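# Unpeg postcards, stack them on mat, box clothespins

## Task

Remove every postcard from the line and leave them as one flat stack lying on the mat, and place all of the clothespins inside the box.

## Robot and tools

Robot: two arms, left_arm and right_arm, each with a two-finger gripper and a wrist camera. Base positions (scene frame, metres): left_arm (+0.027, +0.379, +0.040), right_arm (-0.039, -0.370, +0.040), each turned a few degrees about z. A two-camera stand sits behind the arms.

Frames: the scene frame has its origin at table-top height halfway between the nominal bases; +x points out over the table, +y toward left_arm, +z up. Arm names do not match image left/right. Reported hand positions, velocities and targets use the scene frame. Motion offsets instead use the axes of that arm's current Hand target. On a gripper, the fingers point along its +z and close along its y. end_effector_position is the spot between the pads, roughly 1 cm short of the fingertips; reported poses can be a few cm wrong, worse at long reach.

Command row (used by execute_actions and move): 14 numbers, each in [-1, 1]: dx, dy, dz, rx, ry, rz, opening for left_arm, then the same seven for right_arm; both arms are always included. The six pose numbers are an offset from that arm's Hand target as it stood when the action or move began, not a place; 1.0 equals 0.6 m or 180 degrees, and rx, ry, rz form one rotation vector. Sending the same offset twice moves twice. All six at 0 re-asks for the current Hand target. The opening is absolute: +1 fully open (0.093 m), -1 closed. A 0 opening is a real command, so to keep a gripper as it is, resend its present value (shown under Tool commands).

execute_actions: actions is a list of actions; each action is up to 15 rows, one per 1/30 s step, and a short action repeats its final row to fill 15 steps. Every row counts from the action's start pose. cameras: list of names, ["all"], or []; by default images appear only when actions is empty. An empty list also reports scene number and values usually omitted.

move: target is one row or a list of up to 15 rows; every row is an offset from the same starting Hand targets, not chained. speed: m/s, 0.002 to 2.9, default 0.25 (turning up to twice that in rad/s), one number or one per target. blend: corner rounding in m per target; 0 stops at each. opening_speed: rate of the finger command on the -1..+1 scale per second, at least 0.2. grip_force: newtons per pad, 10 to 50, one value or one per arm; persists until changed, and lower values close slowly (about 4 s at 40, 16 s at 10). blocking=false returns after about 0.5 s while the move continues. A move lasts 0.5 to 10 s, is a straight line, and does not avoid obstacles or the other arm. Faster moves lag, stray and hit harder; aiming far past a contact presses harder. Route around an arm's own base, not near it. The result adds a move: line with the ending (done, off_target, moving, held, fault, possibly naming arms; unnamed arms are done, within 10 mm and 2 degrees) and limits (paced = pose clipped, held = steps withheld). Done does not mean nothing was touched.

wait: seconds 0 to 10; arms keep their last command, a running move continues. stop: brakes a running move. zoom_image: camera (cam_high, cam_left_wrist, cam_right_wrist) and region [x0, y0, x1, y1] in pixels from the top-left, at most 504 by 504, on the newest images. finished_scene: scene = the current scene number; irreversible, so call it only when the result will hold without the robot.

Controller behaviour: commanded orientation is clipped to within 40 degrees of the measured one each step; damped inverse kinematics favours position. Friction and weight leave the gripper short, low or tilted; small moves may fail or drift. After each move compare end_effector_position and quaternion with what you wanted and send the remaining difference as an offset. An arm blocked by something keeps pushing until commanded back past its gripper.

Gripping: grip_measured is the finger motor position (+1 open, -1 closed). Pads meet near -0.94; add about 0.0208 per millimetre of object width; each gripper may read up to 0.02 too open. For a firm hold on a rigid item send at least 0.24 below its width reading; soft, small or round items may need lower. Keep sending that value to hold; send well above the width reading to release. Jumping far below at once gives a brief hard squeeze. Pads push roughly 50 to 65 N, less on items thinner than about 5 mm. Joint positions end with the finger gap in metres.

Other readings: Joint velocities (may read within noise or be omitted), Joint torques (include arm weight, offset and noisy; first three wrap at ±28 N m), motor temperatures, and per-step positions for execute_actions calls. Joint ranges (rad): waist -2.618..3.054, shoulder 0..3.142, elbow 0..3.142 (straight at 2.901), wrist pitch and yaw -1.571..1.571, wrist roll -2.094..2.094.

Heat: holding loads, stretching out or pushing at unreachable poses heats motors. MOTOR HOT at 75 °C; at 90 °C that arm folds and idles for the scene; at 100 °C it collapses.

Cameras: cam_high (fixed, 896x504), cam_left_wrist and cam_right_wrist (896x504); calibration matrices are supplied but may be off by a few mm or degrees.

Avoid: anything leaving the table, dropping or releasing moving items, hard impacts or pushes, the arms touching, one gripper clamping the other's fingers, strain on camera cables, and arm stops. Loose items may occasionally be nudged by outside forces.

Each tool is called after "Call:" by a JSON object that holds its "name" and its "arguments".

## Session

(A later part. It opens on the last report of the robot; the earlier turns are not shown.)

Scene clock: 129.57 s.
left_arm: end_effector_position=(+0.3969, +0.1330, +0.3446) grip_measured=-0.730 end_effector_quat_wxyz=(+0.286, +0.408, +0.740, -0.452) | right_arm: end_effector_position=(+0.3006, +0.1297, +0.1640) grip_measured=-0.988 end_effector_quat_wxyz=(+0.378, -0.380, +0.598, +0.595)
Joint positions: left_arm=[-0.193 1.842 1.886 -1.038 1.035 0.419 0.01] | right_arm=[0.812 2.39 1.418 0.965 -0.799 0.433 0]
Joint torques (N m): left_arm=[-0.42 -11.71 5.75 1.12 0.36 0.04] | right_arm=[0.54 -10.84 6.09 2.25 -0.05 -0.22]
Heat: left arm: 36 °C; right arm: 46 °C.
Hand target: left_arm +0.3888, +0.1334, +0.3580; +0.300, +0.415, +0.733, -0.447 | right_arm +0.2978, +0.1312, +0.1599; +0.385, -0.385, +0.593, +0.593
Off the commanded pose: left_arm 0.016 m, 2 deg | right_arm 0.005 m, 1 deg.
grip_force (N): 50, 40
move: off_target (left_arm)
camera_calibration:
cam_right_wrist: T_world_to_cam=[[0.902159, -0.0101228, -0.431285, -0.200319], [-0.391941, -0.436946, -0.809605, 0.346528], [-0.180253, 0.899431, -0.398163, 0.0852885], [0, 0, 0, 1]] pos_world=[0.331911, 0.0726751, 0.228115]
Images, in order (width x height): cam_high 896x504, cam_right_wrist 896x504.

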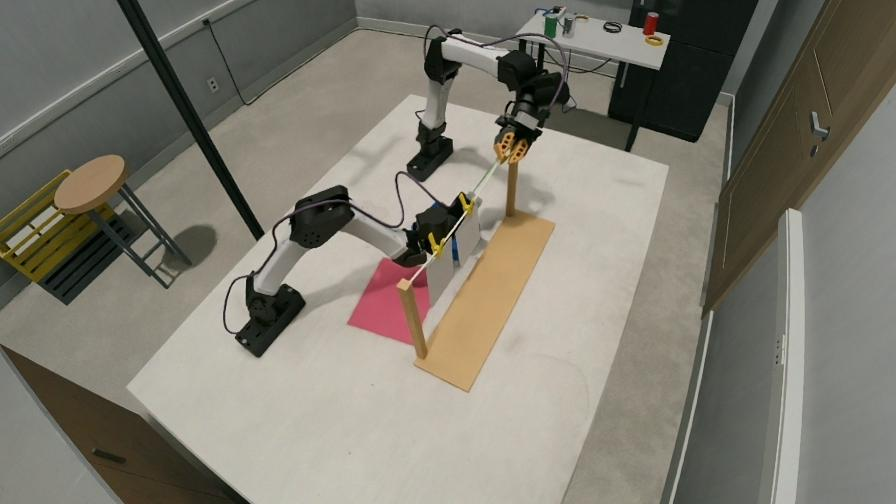

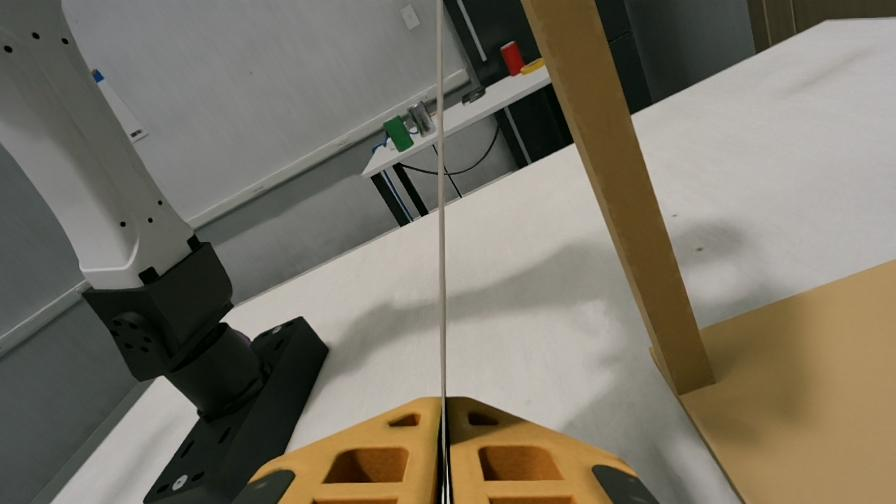

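Call:
{"name": "move", "arguments": {"target": [[-0.102,-0.003,-0.058,0,0,0,-1,0.0055,0.176,-0.068,0.08,-0.075,0.08,-1],[-0.102,-0.003,-0.058,0,0,0,-1,0.08,0.18,-0.352,0.4014,-0.3741,0.4014,-1]], "speed": [0.15,0.25], "blend": [0.03,0], "cameras": ["all"]}}

Call:
{"name": "zoom_image", "arguments": {"camera": "cam_high", "region": [340, 200, 490, 350]}}

Scene clock: 150.43 s.
left_arm: end_effector_position=(+0.4118, +0.1424, +0.4196) grip_measured=-0.730 end_effector_quat_wxyz=(+0.297, +0.410, +0.739, -0.444) | right_arm: end_effector_position=(+0.1790, -0.0771, +0.1545) grip_measured=-0.988 end_effector_quat_wxyz=(+0.398, +0.481, +0.650, +0.433)
Joint positions: left_arm=[-0.163 2.161 2.723 -1.566 1.037 0.46 0.01] | right_arm=[1.382 1.574 0.618 0.284 1.052 2.069 0]
Joint torques (N m): left_arm=[0.62 -8.1 7.54 0.97 0.58 0.14] | right_arm=[-0.47 -7.51 5.63 1.65 0.24 0.06]
Motor temperatures (°C): left_arm=[23 38 35 32 24 25 24] | right_arm=[23 46 42 38 24 25 24]
Heat: left arm: 38 °C; right arm: 46 °C.
Hand target: left_arm +0.4138, +0.1435, +0.4231; +0.300, +0.415, +0.733, -0.447 | right_arm +0.1795, -0.0799, +0.1602; +0.364, +0.606, +0.606, +0.363
Off the commanded pose: left_arm 0.004 m, 1 deg | right_arm 0.006 m, 18 deg.
joint sent to its limit (left arm) — joint 4 (wrist pitch), lower limit. The joint targets still meet the commanded pose.
joint sent to its limit (right arm) — joint 6 (wrist roll), upper limit. The joint targets are off in orientation, not in position.
grip_force (N): 50, 40
move: off_target (right_arm)
camera_calibration:
cam_left_wrist: T_world_to_cam=[[-0.881215, -0.252117, 0.399872, 0.231666], [-0.453052, 0.691873, -0.562188, 0.364276], [-0.134924, -0.676571, -0.723911, 0.541438], [0, 0, 0, 1]] pos_world=[0.442236, 0.172695, 0.504108]
cam_right_wrist: T_world_to_cam=[[-0.29011, -0.156479, -0.944114, 0.184504], [-0.600581, 0.797851, 0.052311, 0.200131], [0.745076, 0.582193, -0.325442, 0.0442783], [0, 0, 0, 1]] pos_world=[0.140731, -0.156582, 0.178134]

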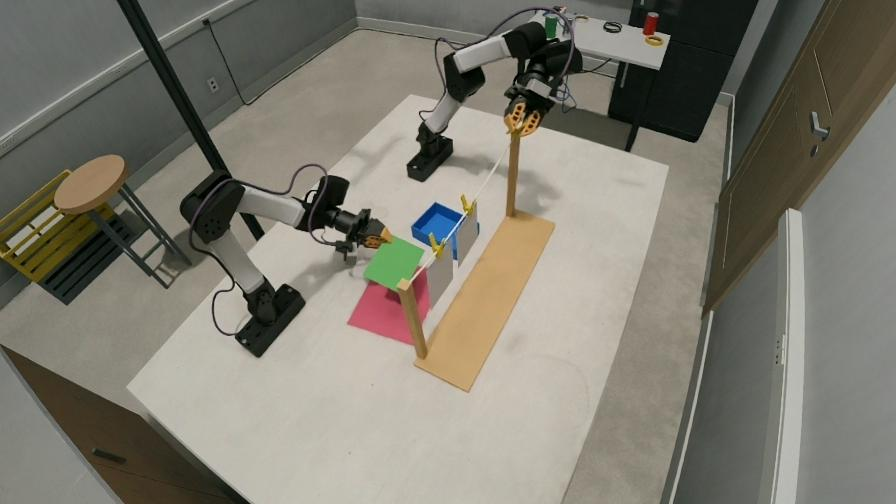

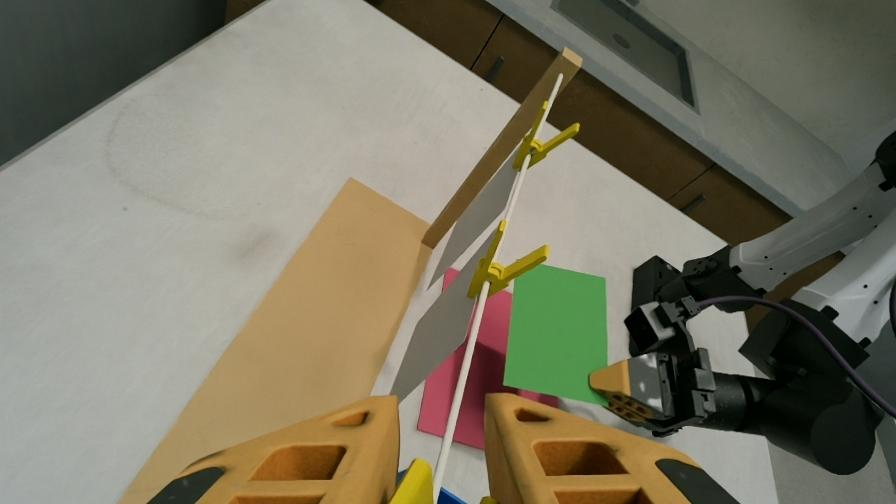

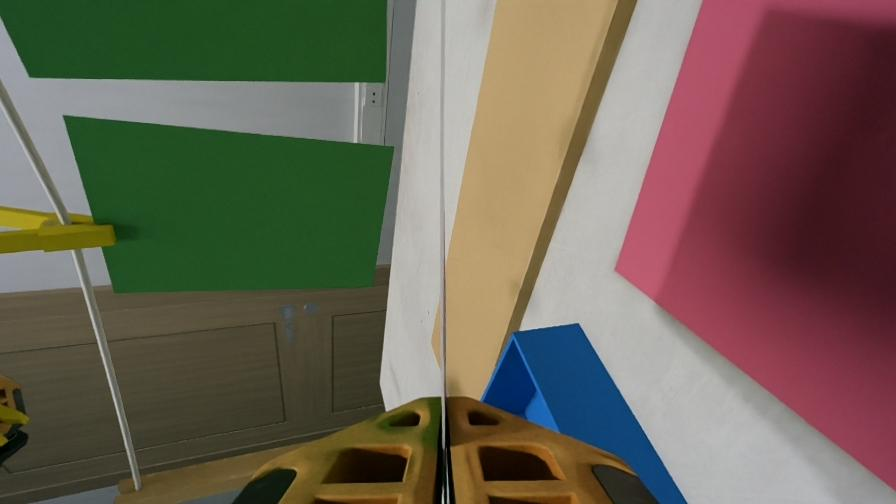

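Scaled by 3.360 from the camera's 896x504 image, which has a finer 1280x720 frame.

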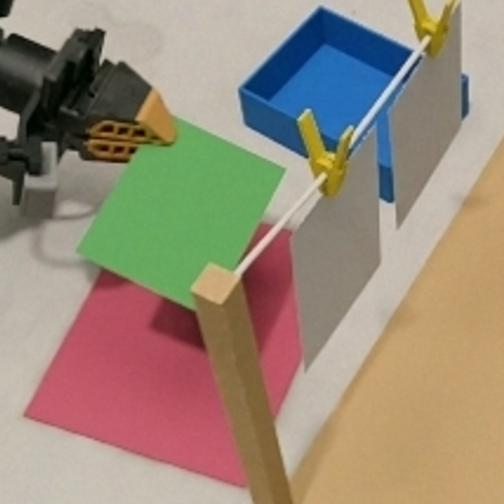

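Call:
{"name": "move", "arguments": {"target": [[0,0,0,0,0,0,-1,-0.067,0.188,0.07,-0.3773,0.1492,-0.521,-1],[0,0,0,0,0,0,-1,-0.15,0.075,0.1405,0.518,0.001,0.5865,-1]], "speed": 0.35, "blend": [0.01,0], "cameras": ["cam_right_wrist","cam_high"]}}

Call:
{"name": "zoom_image", "arguments": {"camera": "cam_high", "region": [340, 200, 490, 350]}}

Scene clock: 186.80 s.
left_arm: end_effector_position=(+0.4118, +0.1424, +0.4196) grip_measured=-0.730 end_effector_quat_wxyz=(+0.297, +0.410, +0.739, -0.444) | right_arm: end_effector_position=(+0.2744, -0.1661, +0.1556) grip_measured=-0.988 end_effector_quat_wxyz=(-0.600, +0.790, -0.121, +0.034)
Joint positions: left_arm=[-0.163 2.161 2.723 -1.566 1.037 0.46 0.01] | right_arm=[0.2 1.642 0.668 0.3 -1.111 -2.096 0]
Joint torques (N m): left_arm=[0.58 -8.09 7.43 0.99 0.57 0.18] | right_arm=[-1.05 -7.54 5.38 1.67 -0.45 -0.07]
Heat: left arm: 38 °C; right arm: 43 °C.
Hand target: left_arm +0.4138, +0.1435, +0.4231; +0.300, +0.415, +0.733, -0.447 | right_arm +0.2750, -0.1700, +0.1602; -0.514, +0.858, +0.002, +0.001
Off the commanded pose: left_arm 0.004 m, 1 deg | right_arm 0.006 m, 19 deg.
joint sent to its limit (left arm) — joint 4 (wrist pitch), lower limit. The joint targets still meet the commanded pose.
joint sent to its limit (right arm) — joint 6 (wrist roll), lower limit. The joint targets are off in orientation, not in position.
grip_force (N): 50, 40
move: off_target (right_arm)
camera_calibration:
cam_right_wrist: T_world_to_cam=[[0.156672, 0.240194, 0.957998, -0.1534], [0.785293, -0.61855, 0.0266584, -0.283154], [0.598973, 0.748133, -0.285532, 0.086804], [0, 0, 0, 1]] pos_world=[0.194399, -0.20324, 0.17929]
Images, in order (width x height): cam_high 896x504, cam_right_wrist 896x504.

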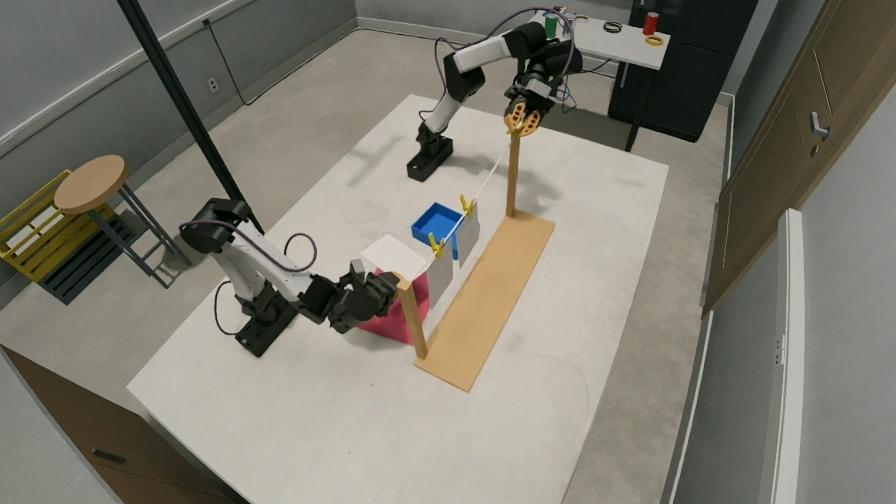

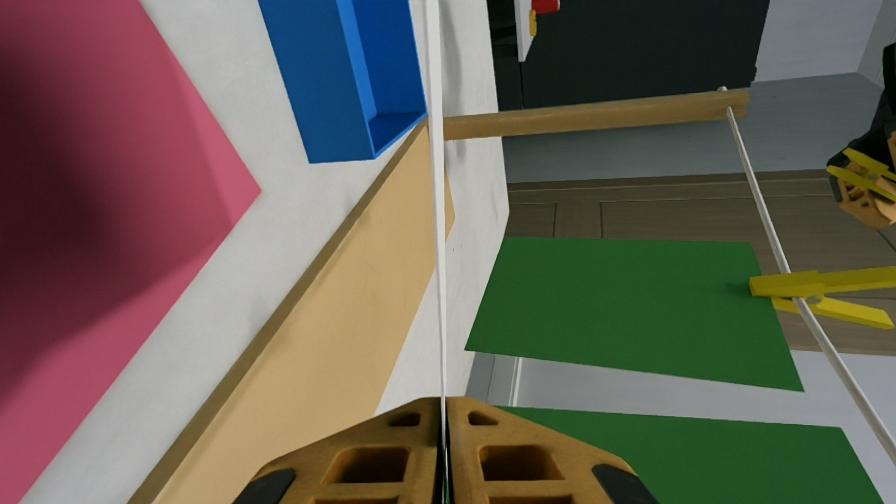

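Scaled by 3.360 from the camera's 896x504 image, which has a finer 1280x720 frame.

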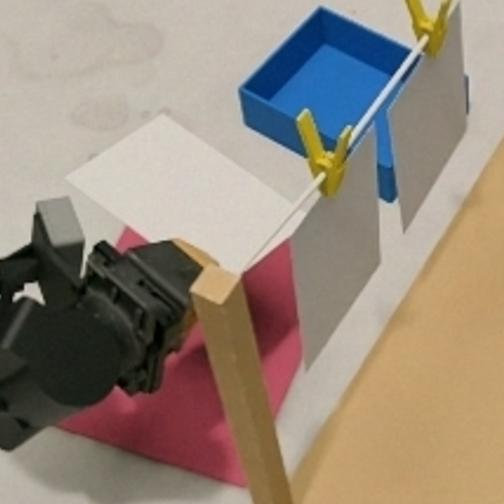

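Call:
{"name": "move", "arguments": {"target": [0,0,0,0,0,0,-1,-0.013,0.167,0.0585,0,0,0,-1], "speed": 0.12, "cameras": ["cam_right_wrist","cam_high"]}}

Call:
{"name": "zoom_image", "arguments": {"camera": "cam_high", "region": [340, 200, 490, 350]}}

Scene clock: 211.63 s.
left_arm: end_effector_position=(+0.4118, +0.1424, +0.4196) grip_measured=-0.730 end_effector_quat_wxyz=(+0.297, +0.410, +0.739, -0.444) | right_arm: end_effector_position=(+0.2680, -0.1839, +0.0561) grip_measured=-0.988 end_effector_quat_wxyz=(-0.610, +0.780, -0.126, +0.053)
Joint positions: left_arm=[-0.163 2.161 2.723 -1.566 1.037 0.46 0.01] | right_arm=[0.143 2.065 0.512 0.909 -1.142 -2.096 0]
Joint torques (N m): left_arm=[0.68 -8.05 7.45 1.01 0.59 0.16] | right_arm=[-0.9 -5.91 3.18 1.67 -0.56 -0.07]
Motor temperatures (°C): left_arm=[23 38 36 31 24 25 25] | right_arm=[23 43 37 37 24 25 24]
Heat: left arm: 38 °C; right arm: 43 °C.
Hand target: left_arm +0.4138, +0.1435, +0.4231; +0.300, +0.415, +0.733, -0.447 | right_arm +0.2676, -0.1863, +0.0553; -0.514, +0.858, +0.002, +0.001
Off the commanded pose: left_arm 0.004 m, 1 deg | right_arm 0.003 m, 21 deg.
joint sent to its limit (left arm) — joint 4 (wrist pitch), lower limit. The joint targets still meet the commanded pose.
joint sent to its limit (right arm) — joint 6 (wrist roll), lower limit. The joint targets are off in orientation, not in position.
grip_force (N): 50, 40
move: off_target (right_arm)
camera_calibration:
cam_right_wrist: T_world_to_cam=[[0.13736, 0.213997, 0.967128, -0.0530009], [0.763661, -0.644711, 0.034194, -0.285929], [0.630836, 0.733861, -0.251979, 0.0624894], [0, 0, 0, 1]] pos_world=[0.186212, -0.218858, 0.0767818]
Images, in order (width x height): cam_high 896x504, cam_right_wrist 896x504.

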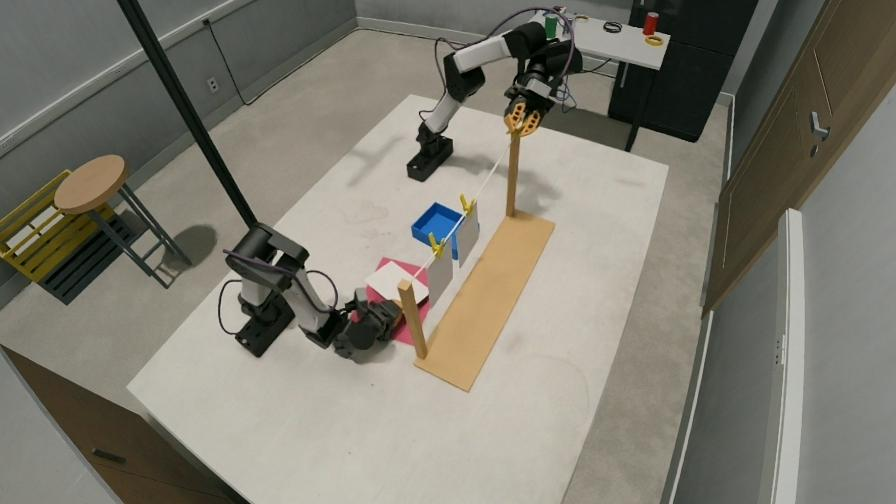

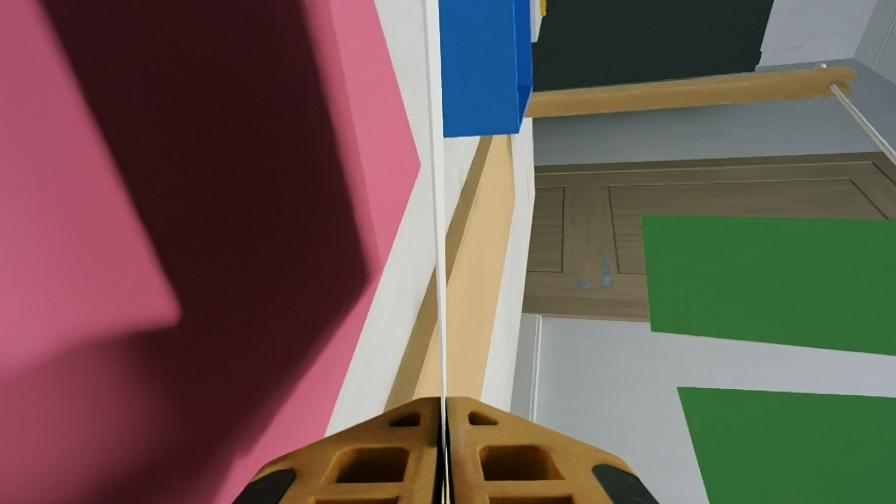

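Scaled by 3.360 from the camera's 896x504 image, which has a finer 1280x720 frame.

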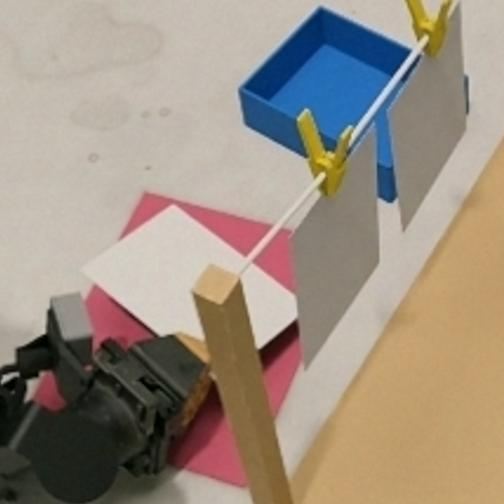

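Call:
{"name": "move", "arguments": {"target": [[0,0,0,0,0,0,-1,0,0.009,0.0047,0,0,0,-1],[0,0,0,0,0,0,-1,0,0.009,0.0047,0,0,0,0.1],[0,0,0,0,0,0,-1,-0.032,0.04,-0.147,0,0,0,0.1]], "speed": [0.05,0.05,0.1], "opening_speed": 0.3, "cameras": ["cam_right_wrist","cam_high"]}}

Call:
{"name": "zoom_image", "arguments": {"camera": "cam_high", "region": [340, 200, 490, 350]}}

Scene clock: 230.53 s.
left_arm: end_effector_position=(+0.4118, +0.1424, +0.4196) grip_measured=-0.730 end_effector_quat_wxyz=(+0.297, +0.410, +0.739, -0.444) | right_arm: end_effector_position=(+0.2465, -0.2726, +0.0756) grip_measured=+0.098 end_effector_quat_wxyz=(+0.693, -0.706, +0.092, -0.113)
Joint positions: left_arm=[-0.163 2.161 2.723 -1.566 1.037 0.46 0.01] | right_arm=[-0.224 2.214 0.414 1.307 -1.541 -2.096 0.05]
Joint torques (N m): left_arm=[0.65 -8.12 7.47 1 0.58 0.14] | right_arm=[-0.76 -5.53 2.77 1.51 -0.5 -0.06]
Heat: left arm: 37 °C; right arm: 41 °C.
Hand target: left_arm +0.4138, +0.1435, +0.4231; +0.300, +0.415, +0.733, -0.447 | right_arm +0.2485, -0.2754, +0.0759; +0.514, -0.858, -0.002, -0.002
Off the commanded pose: left_arm 0.004 m, 1 deg | right_arm 0.004 m, 32 deg.
joint sent to its limit (left arm) — joint 4 (wrist pitch), lower limit. The joint targets still meet the commanded pose.
joint sent to its limit (right arm) — joint 6 (wrist roll), lower limit. The joint targets are off in orientation, not in position.
grip_force (N): 50, 40
move: off_target (right_arm); target 2's new opening was sent with right_arm's hand 0.003 m and 21 deg from that target
camera_calibration:
cam_right_wrist: T_world_to_cam=[[-0.0216011, 0.0126809, 0.999686, -0.0680356], [0.740241, -0.671894, 0.0245179, -0.32823], [0.671994, 0.740539, 0.00512674, 0.1183], [0, 0, 0, 1]] pos_world=[0.162003, -0.307279, 0.0754553]
Images, in order (width x height): cam_high 896x504, cam_right_wrist 896x504.

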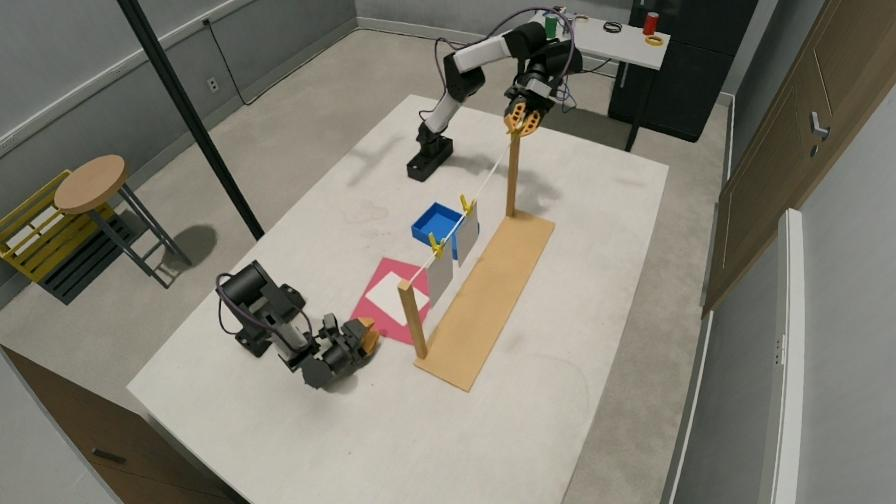

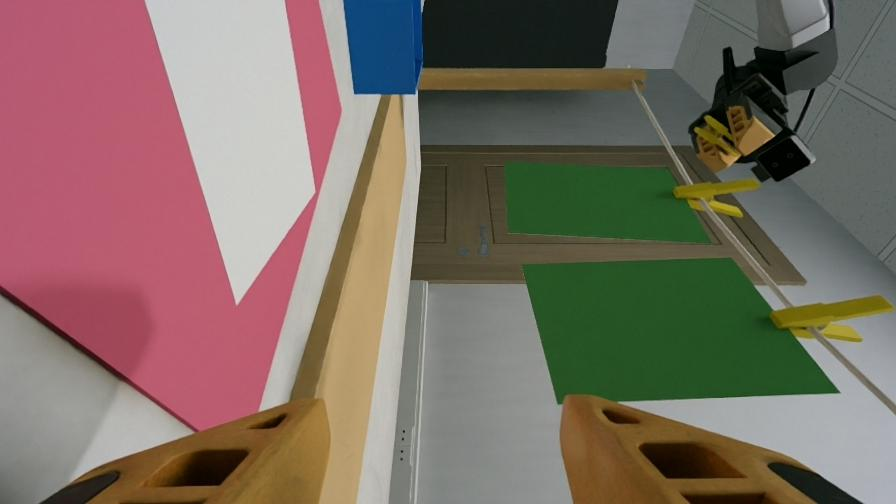

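Scaled by 3.360 from the camera's 896x504 image, which has a finer 1280x720 frame.

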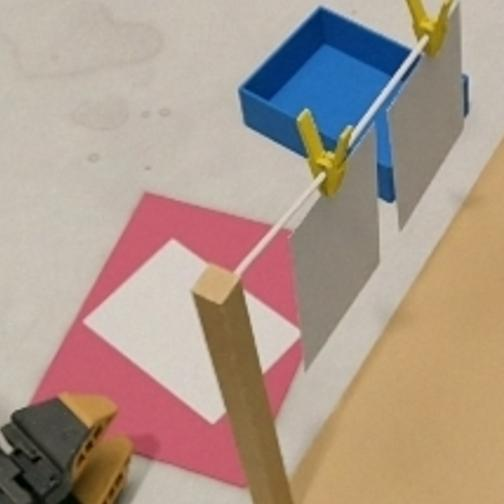

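Call:
{"name": "move", "arguments": {"target": [[0.166,-0.2065,0.048,-0.4066,-0.0645,-0.0999,-1,0.036,-0.26,-0.128,0.2517,0.0083,0.5178,0.1],[0.41,-0.171,0.178,-0.4066,-0.0645,-0.0999,-1,0.169,-0.132,-0.192,0.205,0.4585,0.765,-0.95]], "speed": 0.3, "blend": [0.03,0], "cameras": ["all"]}}

Scene clock: 268.97 s.
left_arm: end_effector_position=(+0.2132, +0.1074, +0.2213) grip_measured=-0.730 end_effector_quat_wxyz=(+0.475, +0.004, +0.880, +0.001) | right_arm: end_effector_position=(+0.3439, -0.3411, +0.1924) grip_measured=-0.947 end_effector_quat_wxyz=(+0.255, -0.005, +0.967, +0.002)
Joint positions: left_arm=[-1.342 1.518 1.151 -0.951 -0.968 -1.261 0.01] | right_arm=[0.131 1.545 1.248 -0.759 0.038 0.07 0]
Joint torques (N m): left_arm=[-0.5 -4.31 5.76 0.76 -0.75 -0.1] | right_arm=[0.66 -5.38 10.54 1.34 0.04 0.11]
Heat: left arm: 37 °C; right arm: 39 °C.
Hand target: left_arm +0.2145, +0.1046, +0.2201; +0.487, +0.000, +0.874, +0.000 | right_arm +0.3496, -0.3393, +0.2007; +0.261, -0.001, +0.965, +0.000
Off the commanded pose: left_arm 0.003 m, 2 deg | right_arm 0.010 m, 1 deg.
grip_force (N): 50, 40
move: done
camera_calibration:
cam_left_wrist: T_world_to_cam=[[-0.0273314, -0.999478, -0.0172083, 0.117711], [-0.846244, 0.0322975, -0.531816, 0.33499], [0.532094, 0.0000271548, -0.846685, 0.159632], [0, 0, 0, 1]] pos_world=[0.201761, 0.106826, 0.315337]
cam_right_wrist: T_world_to_cam=[[0.0011104, -0.999998, 0.00188133, -0.343116], [-0.99769, -0.00123563, -0.0679265, 0.394921], [0.0679286, -0.00180156, -0.997689, 0.250489], [0, 0, 0, 1]] pos_world=[0.377374, -0.342175, 0.277381]

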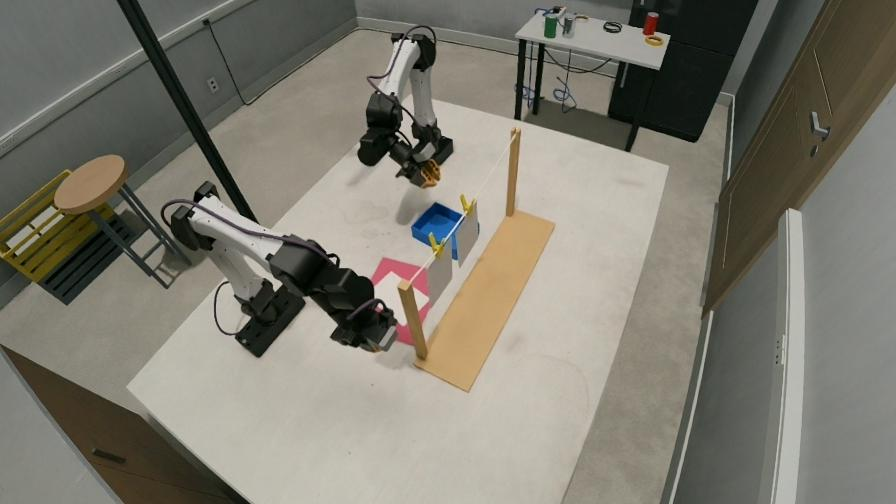

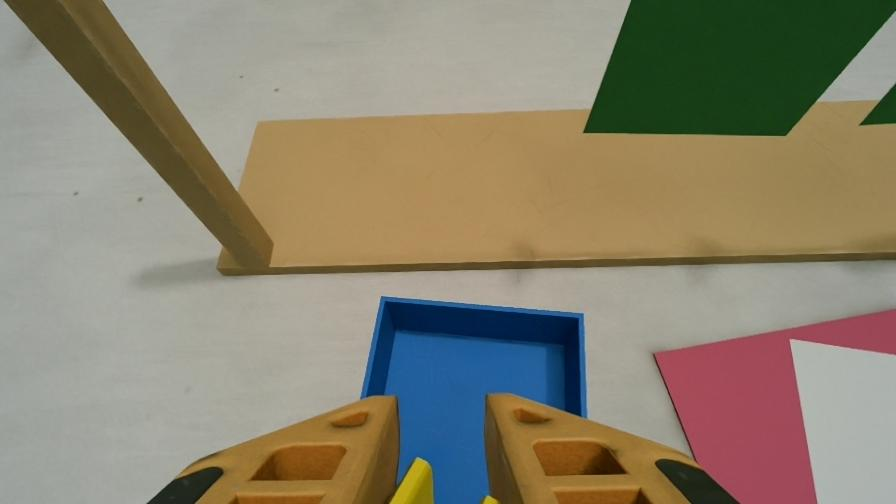

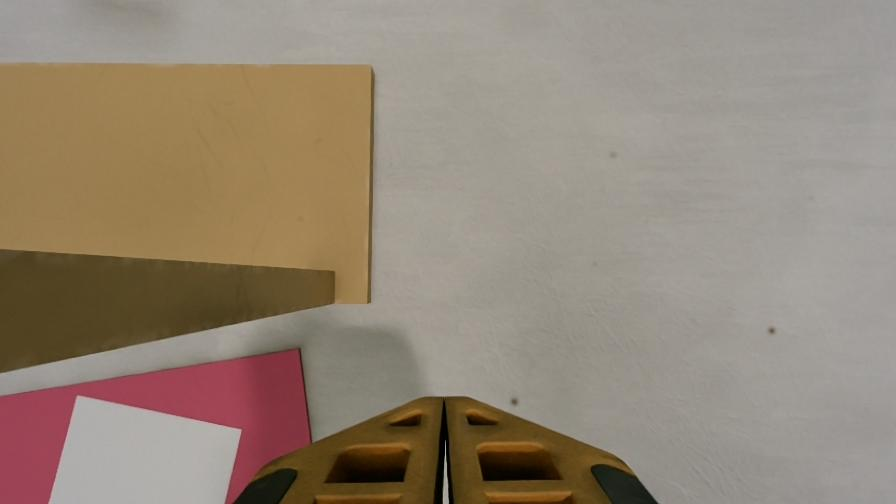

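Call:
{"name": "move", "arguments": {"target": [[0.165,-0.035,0.1645,0,0,0,-1,0.067,0.007,0.189,0,0,0,-0.95],[0.165,-0.035,0.1645,0,0,0,0.3,0.067,0.26,0.189,0,0,0,-0.95],[-0.02,-0.035,0.05,0,0,0,0.3,0.067,0.225,0.189,0,0,0,-0.95]], "speed": [0.15,0.07,0.2], "opening_speed": 0.6, "cameras": ["all"]}}

Scene clock: 288.23 s.
left_arm: end_effector_position=(+0.2429, +0.0877, +0.1973) grip_measured=+0.298 end_effector_quat_wxyz=(+0.478, +0.019, +0.878, +0.021) | right_arm: end_effector_position=(+0.3701, -0.2031, +0.0756) grip_measured=-0.947 end_effector_quat_wxyz=(+0.252, +0.003, +0.968, -0.005)
Joint positions: left_arm=[-1.261 1.623 1.148 -0.76 -0.959 -1.103 0.06] | right_arm=[0.515 1.919 1.213 -0.408 0.235 0.426 0]
Joint torques (N m): left_arm=[0.38 -8.06 9.14 0.7 -0.58 -0.1] | right_arm=[-0.65 -10.51 6.13 1.44 -0.01 -0.19]
Heat: left arm: 35 °C; right arm: 40 °C.
Hand target: left_arm +0.2463, +0.0836, +0.2145; +0.487, +0.000, +0.874, +0.000 | right_arm +0.3718, -0.2045, +0.0823; +0.261, -0.001, +0.965, +0.000
Off the commanded pose: left_arm 0.018 m, 3 deg | right_arm 0.007 m, 1 deg.
grip_force (N): 50, 40
move: off_target (left_arm)
camera_calibration:
cam_left_wrist: T_world_to_cam=[[-0.0343967, -0.9972, -0.0663974, 0.109662], [-0.842162, 0.0646932, -0.53533, 0.344834], [0.538126, 0.0375038, -0.84203, 0.117852], [0, 0, 0, 1]] pos_world=[0.230759, 0.0826268, 0.291116]
cam_right_wrist: T_world_to_cam=[[-0.01837, -0.999767, 0.011374, -0.198382], [-0.997882, 0.017623, -0.0626171, 0.416927], [0.062402, -0.0125002, -0.997973, 0.132182], [0, 0, 0, 1]] pos_world=[0.404151, -0.204031, 0.160277]

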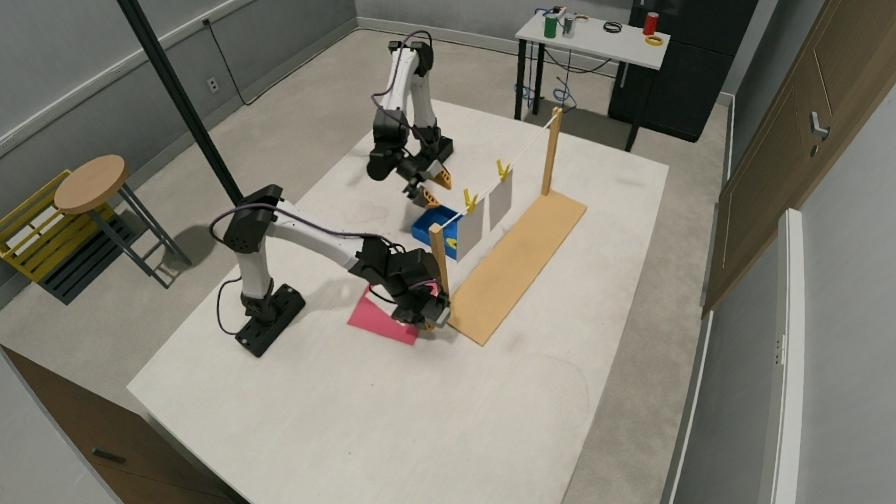

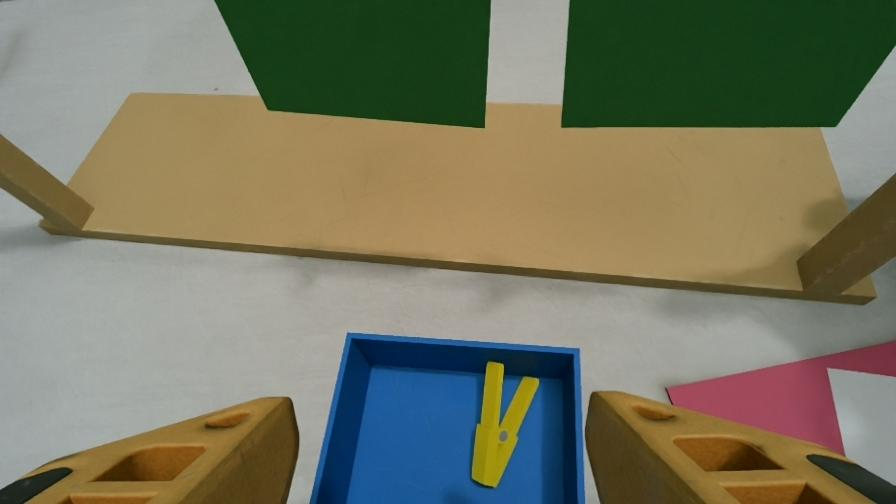

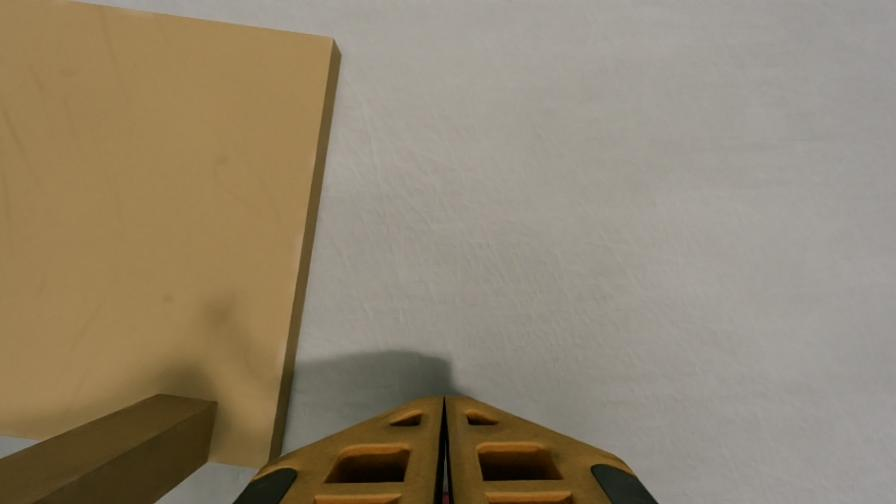

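Call:
{"name": "move", "arguments": {"target": [[-0.267,0.01,-0.059,0,-0.176,0,0,0.002,0.0075,-0.2675,-0.2,-0.04,-0.03,0.9],[-0.267,0.01,-0.059,0,-0.176,0,0,0.022,0.291,-0.283,-0.4722,-0.1055,-0.0645,1]], "speed": 0.25, "blend": [0.03,0], "cameras": ["all"]}}

Scene clock: 303.40 s.
left_arm: end_effector_position=(+0.3006, +0.0841, +0.3589) grip_measured=+0.002 end_effector_quat_wxyz=(+0.700, +0.015, +0.714, +0.019) | right_arm: end_effector_position=(+0.2773, -0.0359, +0.2171) grip_measured=+1.000 end_effector_quat_wxyz=(+0.333, -0.255, +0.667, +0.616)
Joint positions: left_arm=[-1.167 1.467 1.029 0.38 -1.233 -0.008 0.045] | right_arm=[0.555 1.852 0.788 1.033 -0.925 0.686 0.093]
Joint torques (N m): left_arm=[0.61 -8.03 6.38 1.73 0.02 0.04] | right_arm=[1.09 -6.68 7.54 2.19 -0.25 0.04]
Heat: left arm: 36 °C; right arm: 40 °C.
Hand target: left_arm +0.3006, +0.0895, +0.3694; +0.706, +0.000, +0.708, +0.000 | right_arm +0.2745, -0.0299, +0.2220; +0.332, -0.264, +0.656, +0.624
Off the commanded pose: left_arm 0.012 m, 3 deg | right_arm 0.008 m, 2 deg.
grip_force (N): 50, 40
move: off_target (left_arm)
camera_calibration:
cam_left_wrist: T_world_to_cam=[[-0.00694998, -0.997633, -0.0684175, 0.111297], [-0.43337, 0.064665, -0.898893, 0.487754], [0.901189, 0.0234028, -0.432794, -0.0317575], [0, 0, 0, 1]] pos_world=[0.240771, 0.0802358, 0.432309]
cam_right_wrist: T_world_to_cam=[[0.744127, -0.11811, -0.657514, -0.0690131], [-0.648604, -0.363413, -0.668763, 0.351298], [-0.159962, 0.924111, -0.347032, 0.235256], [0, 0, 0, 1]] pos_world=[0.31684, -0.0978871, 0.2712]

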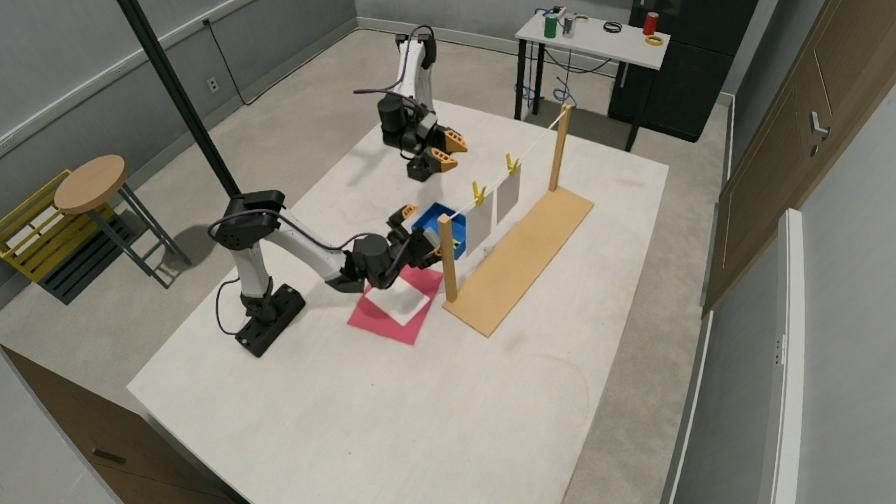

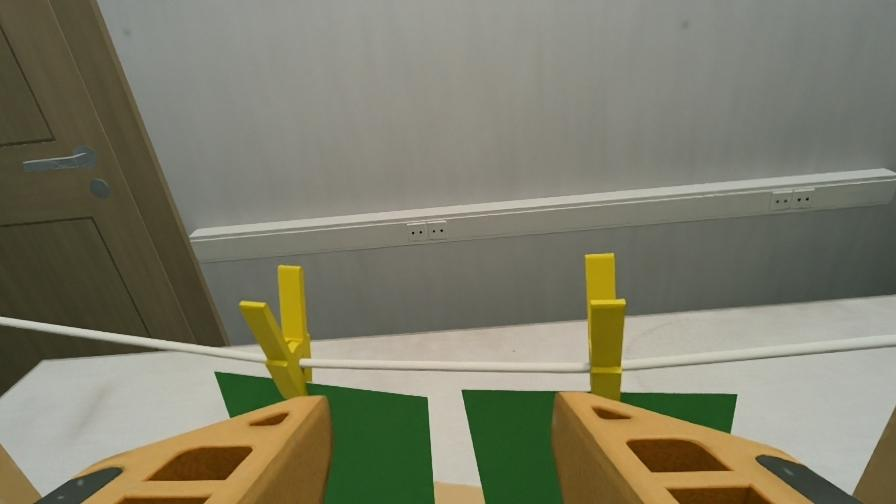

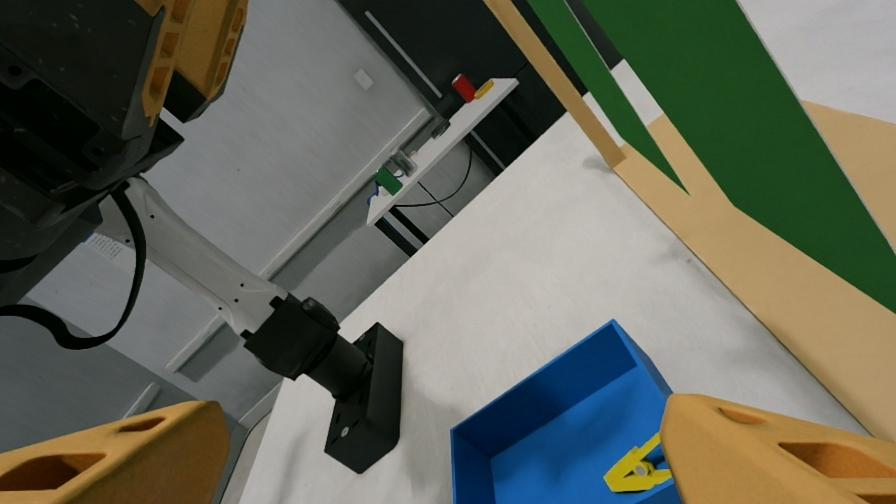

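Call:
{"name": "move", "arguments": {"target": [[0.02,0.108,0.04,0.033,0,0,0,0,0,0,0,0,0,1],[0.038,0.108,0.172,0.033,0,0,0,0,0,0,0,0,0,1]], "speed": [0.2,0.15], "blend": [0.01,0], "cameras": ["cam_left_wrist","cam_high"]}}

Call:
{"name": "zoom_image", "arguments": {"camera": "cam_high", "region": [430, 110, 570, 250]}}

Scene clock: 320.73 s.
left_arm: end_effector_position=(+0.3982, +0.1588, +0.3271) grip_measured=+0.002 end_effector_quat_wxyz=(+0.689, +0.048, +0.723, -0.019) | right_arm: end_effector_position=(+0.2773, -0.0359, +0.2171) grip_measured=+1.000 end_effector_quat_wxyz=(+0.333, -0.255, +0.667, +0.616)
Joint positions: left_arm=[-0.724 1.394 0.858 0.473 -0.689 -0.001 0.045] | right_arm=[0.555 1.852 0.788 1.033 -0.925 0.686 0.093]
Joint torques (N m): left_arm=[0.39 -4.36 10.39 2.09 0.06 0.04] | right_arm=[1.07 -6.71 7.56 2.2 -0.25 0.03]
Heat: left arm: 36 °C; right arm: 40 °C.
Hand target: left_arm +0.4037, +0.1542, +0.3464; +0.706, +0.037, +0.707, -0.036 | right_arm +0.2745, -0.0299, +0.2220; +0.332, -0.264, +0.656, +0.624
Off the commanded pose: left_arm 0.021 m, 4 deg | right_arm 0.008 m, 2 deg.
grip_force (N): 50, 40
move: off_target (left_arm)
camera_calibration:
cam_left_wrist: T_world_to_cam=[[-0.108866, -0.992238, -0.060104, 0.221287], [-0.451591, 0.10323, -0.886233, 0.493622], [0.885559, -0.0693378, -0.459323, -0.105549], [0, 0, 0, 1]] pos_world=[0.340475, 0.161294, 0.402283]
Images, in order (width x height): cam_high 896x504, cam_left_wrist 896x504.

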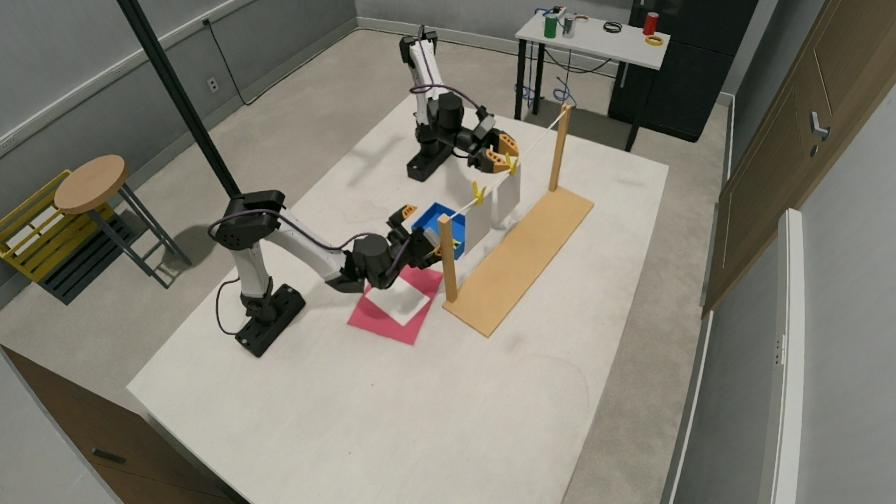

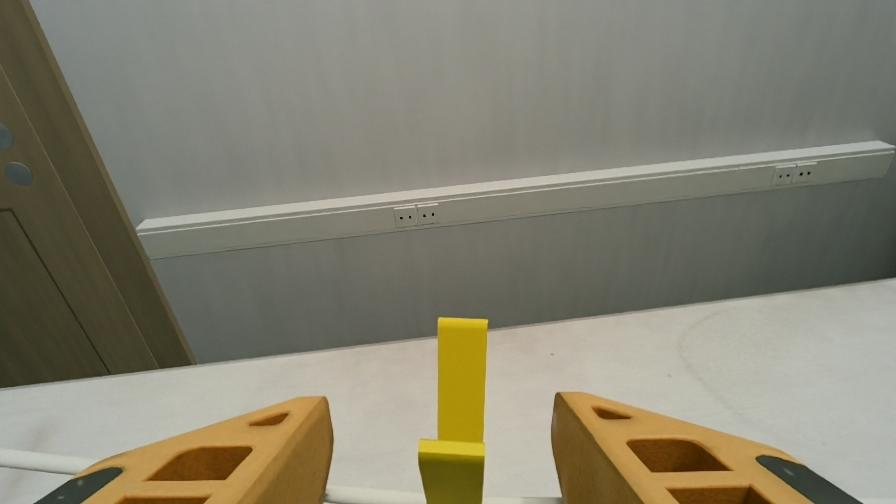

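Scaled by 3.600 from the camera's 896x504 image, which has a finer 1280x720 frame.

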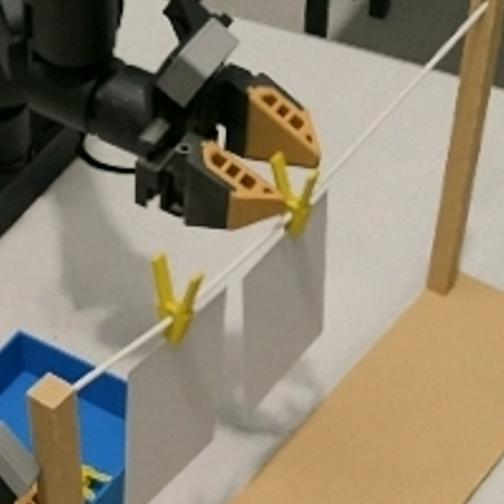

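Call:
{"name": "move", "arguments": {"target": [[0,0,0,0,0,0,-0.75,0,0,0,0,0,0,1],[0.032,0,0.008,0,0.25,0,-0.75,0,0,0,0,0,0,1]], "speed": [0.1,0.13], "opening_speed": 1.0, "cameras": ["cam_left_wrist","cam_right_wrist","cam_high"]}}

Call:
{"name": "zoom_image", "arguments": {"camera": "cam_high", "region": [430, 110, 570, 250]}}

Scene clock: 330.03 s.
left_arm: end_effector_position=(+0.4052, +0.1562, +0.3219) grip_measured=-0.746 end_effector_quat_wxyz=(+0.380, +0.053, +0.923, -0.011) | right_arm: end_effector_position=(+0.2773, -0.0359, +0.2171) grip_measured=+1.000 end_effector_quat_wxyz=(+0.333, -0.255, +0.667, +0.616)
Joint positions: left_arm=[-0.623 1.689 1.783 -0.98 -0.407 -0.422 0.009] | right_arm=[0.555 1.852 0.788 1.033 -0.925 0.686 0.093]
Joint torques (N m): left_arm=[0.43 -6.04 9.65 1.23 -0.11 -0.07] | right_arm=[1.03 -6.67 7.56 2.21 -0.25 0.04]
Heat: left arm: 37 °C; right arm: 41 °C.
Hand target: left_arm +0.4085, +0.1538, +0.3271; +0.381, +0.048, +0.923, -0.019 | right_arm +0.2745, -0.0299, +0.2220; +0.332, -0.264, +0.656, +0.624
Off the commanded pose: left_arm 0.007 m, 1 deg | right_arm 0.008 m, 2 deg.
grip_force (N): 50, 40
move: done
camera_calibration:
cam_left_wrist: T_world_to_cam=[[-0.129342, -0.991229, -0.0271227, 0.216692], [-0.929811, 0.130741, -0.344032, 0.507382], [0.344561, -0.0192788, -0.938566, 0.251281], [0, 0, 0, 1]] pos_world=[0.413215, 0.1533, 0.416277]
cam_right_wrist: T_world_to_cam=[[0.744127, -0.11811, -0.657514, -0.0690131], [-0.648604, -0.363413, -0.668763, 0.351298], [-0.159962, 0.924111, -0.347032, 0.235256], [0, 0, 0, 1]] pos_world=[0.31684, -0.0978871, 0.2712]

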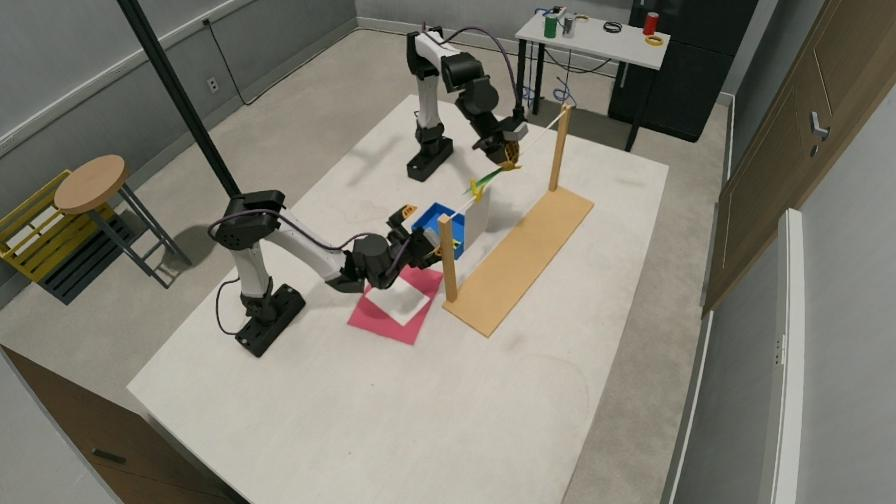

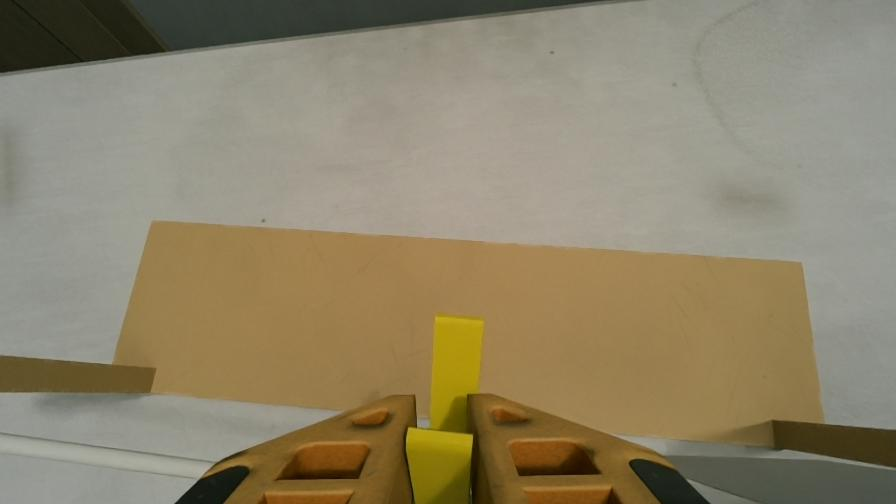

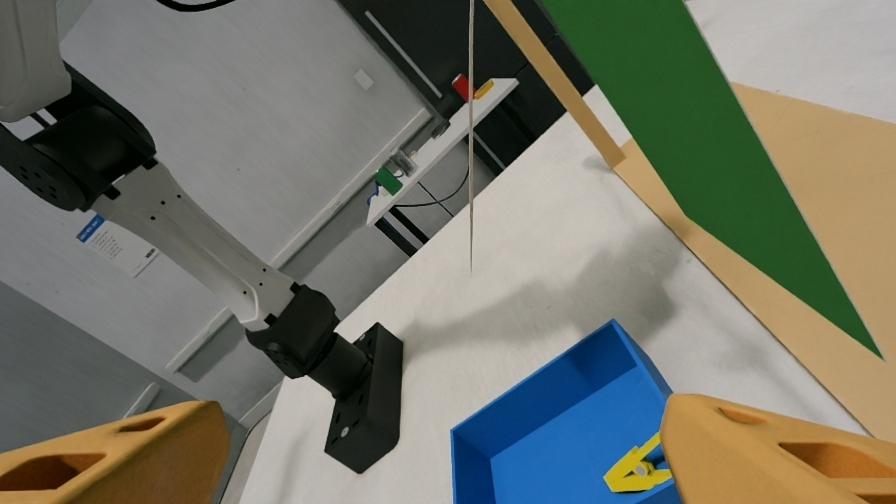

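Scaled by 3.600 from the camera's 896x504 image, which has a finer 1280x720 frame.

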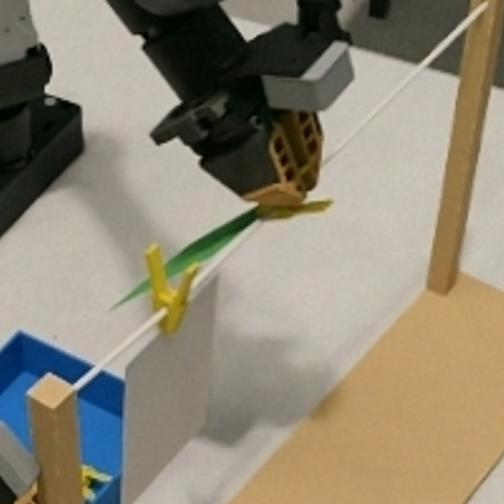

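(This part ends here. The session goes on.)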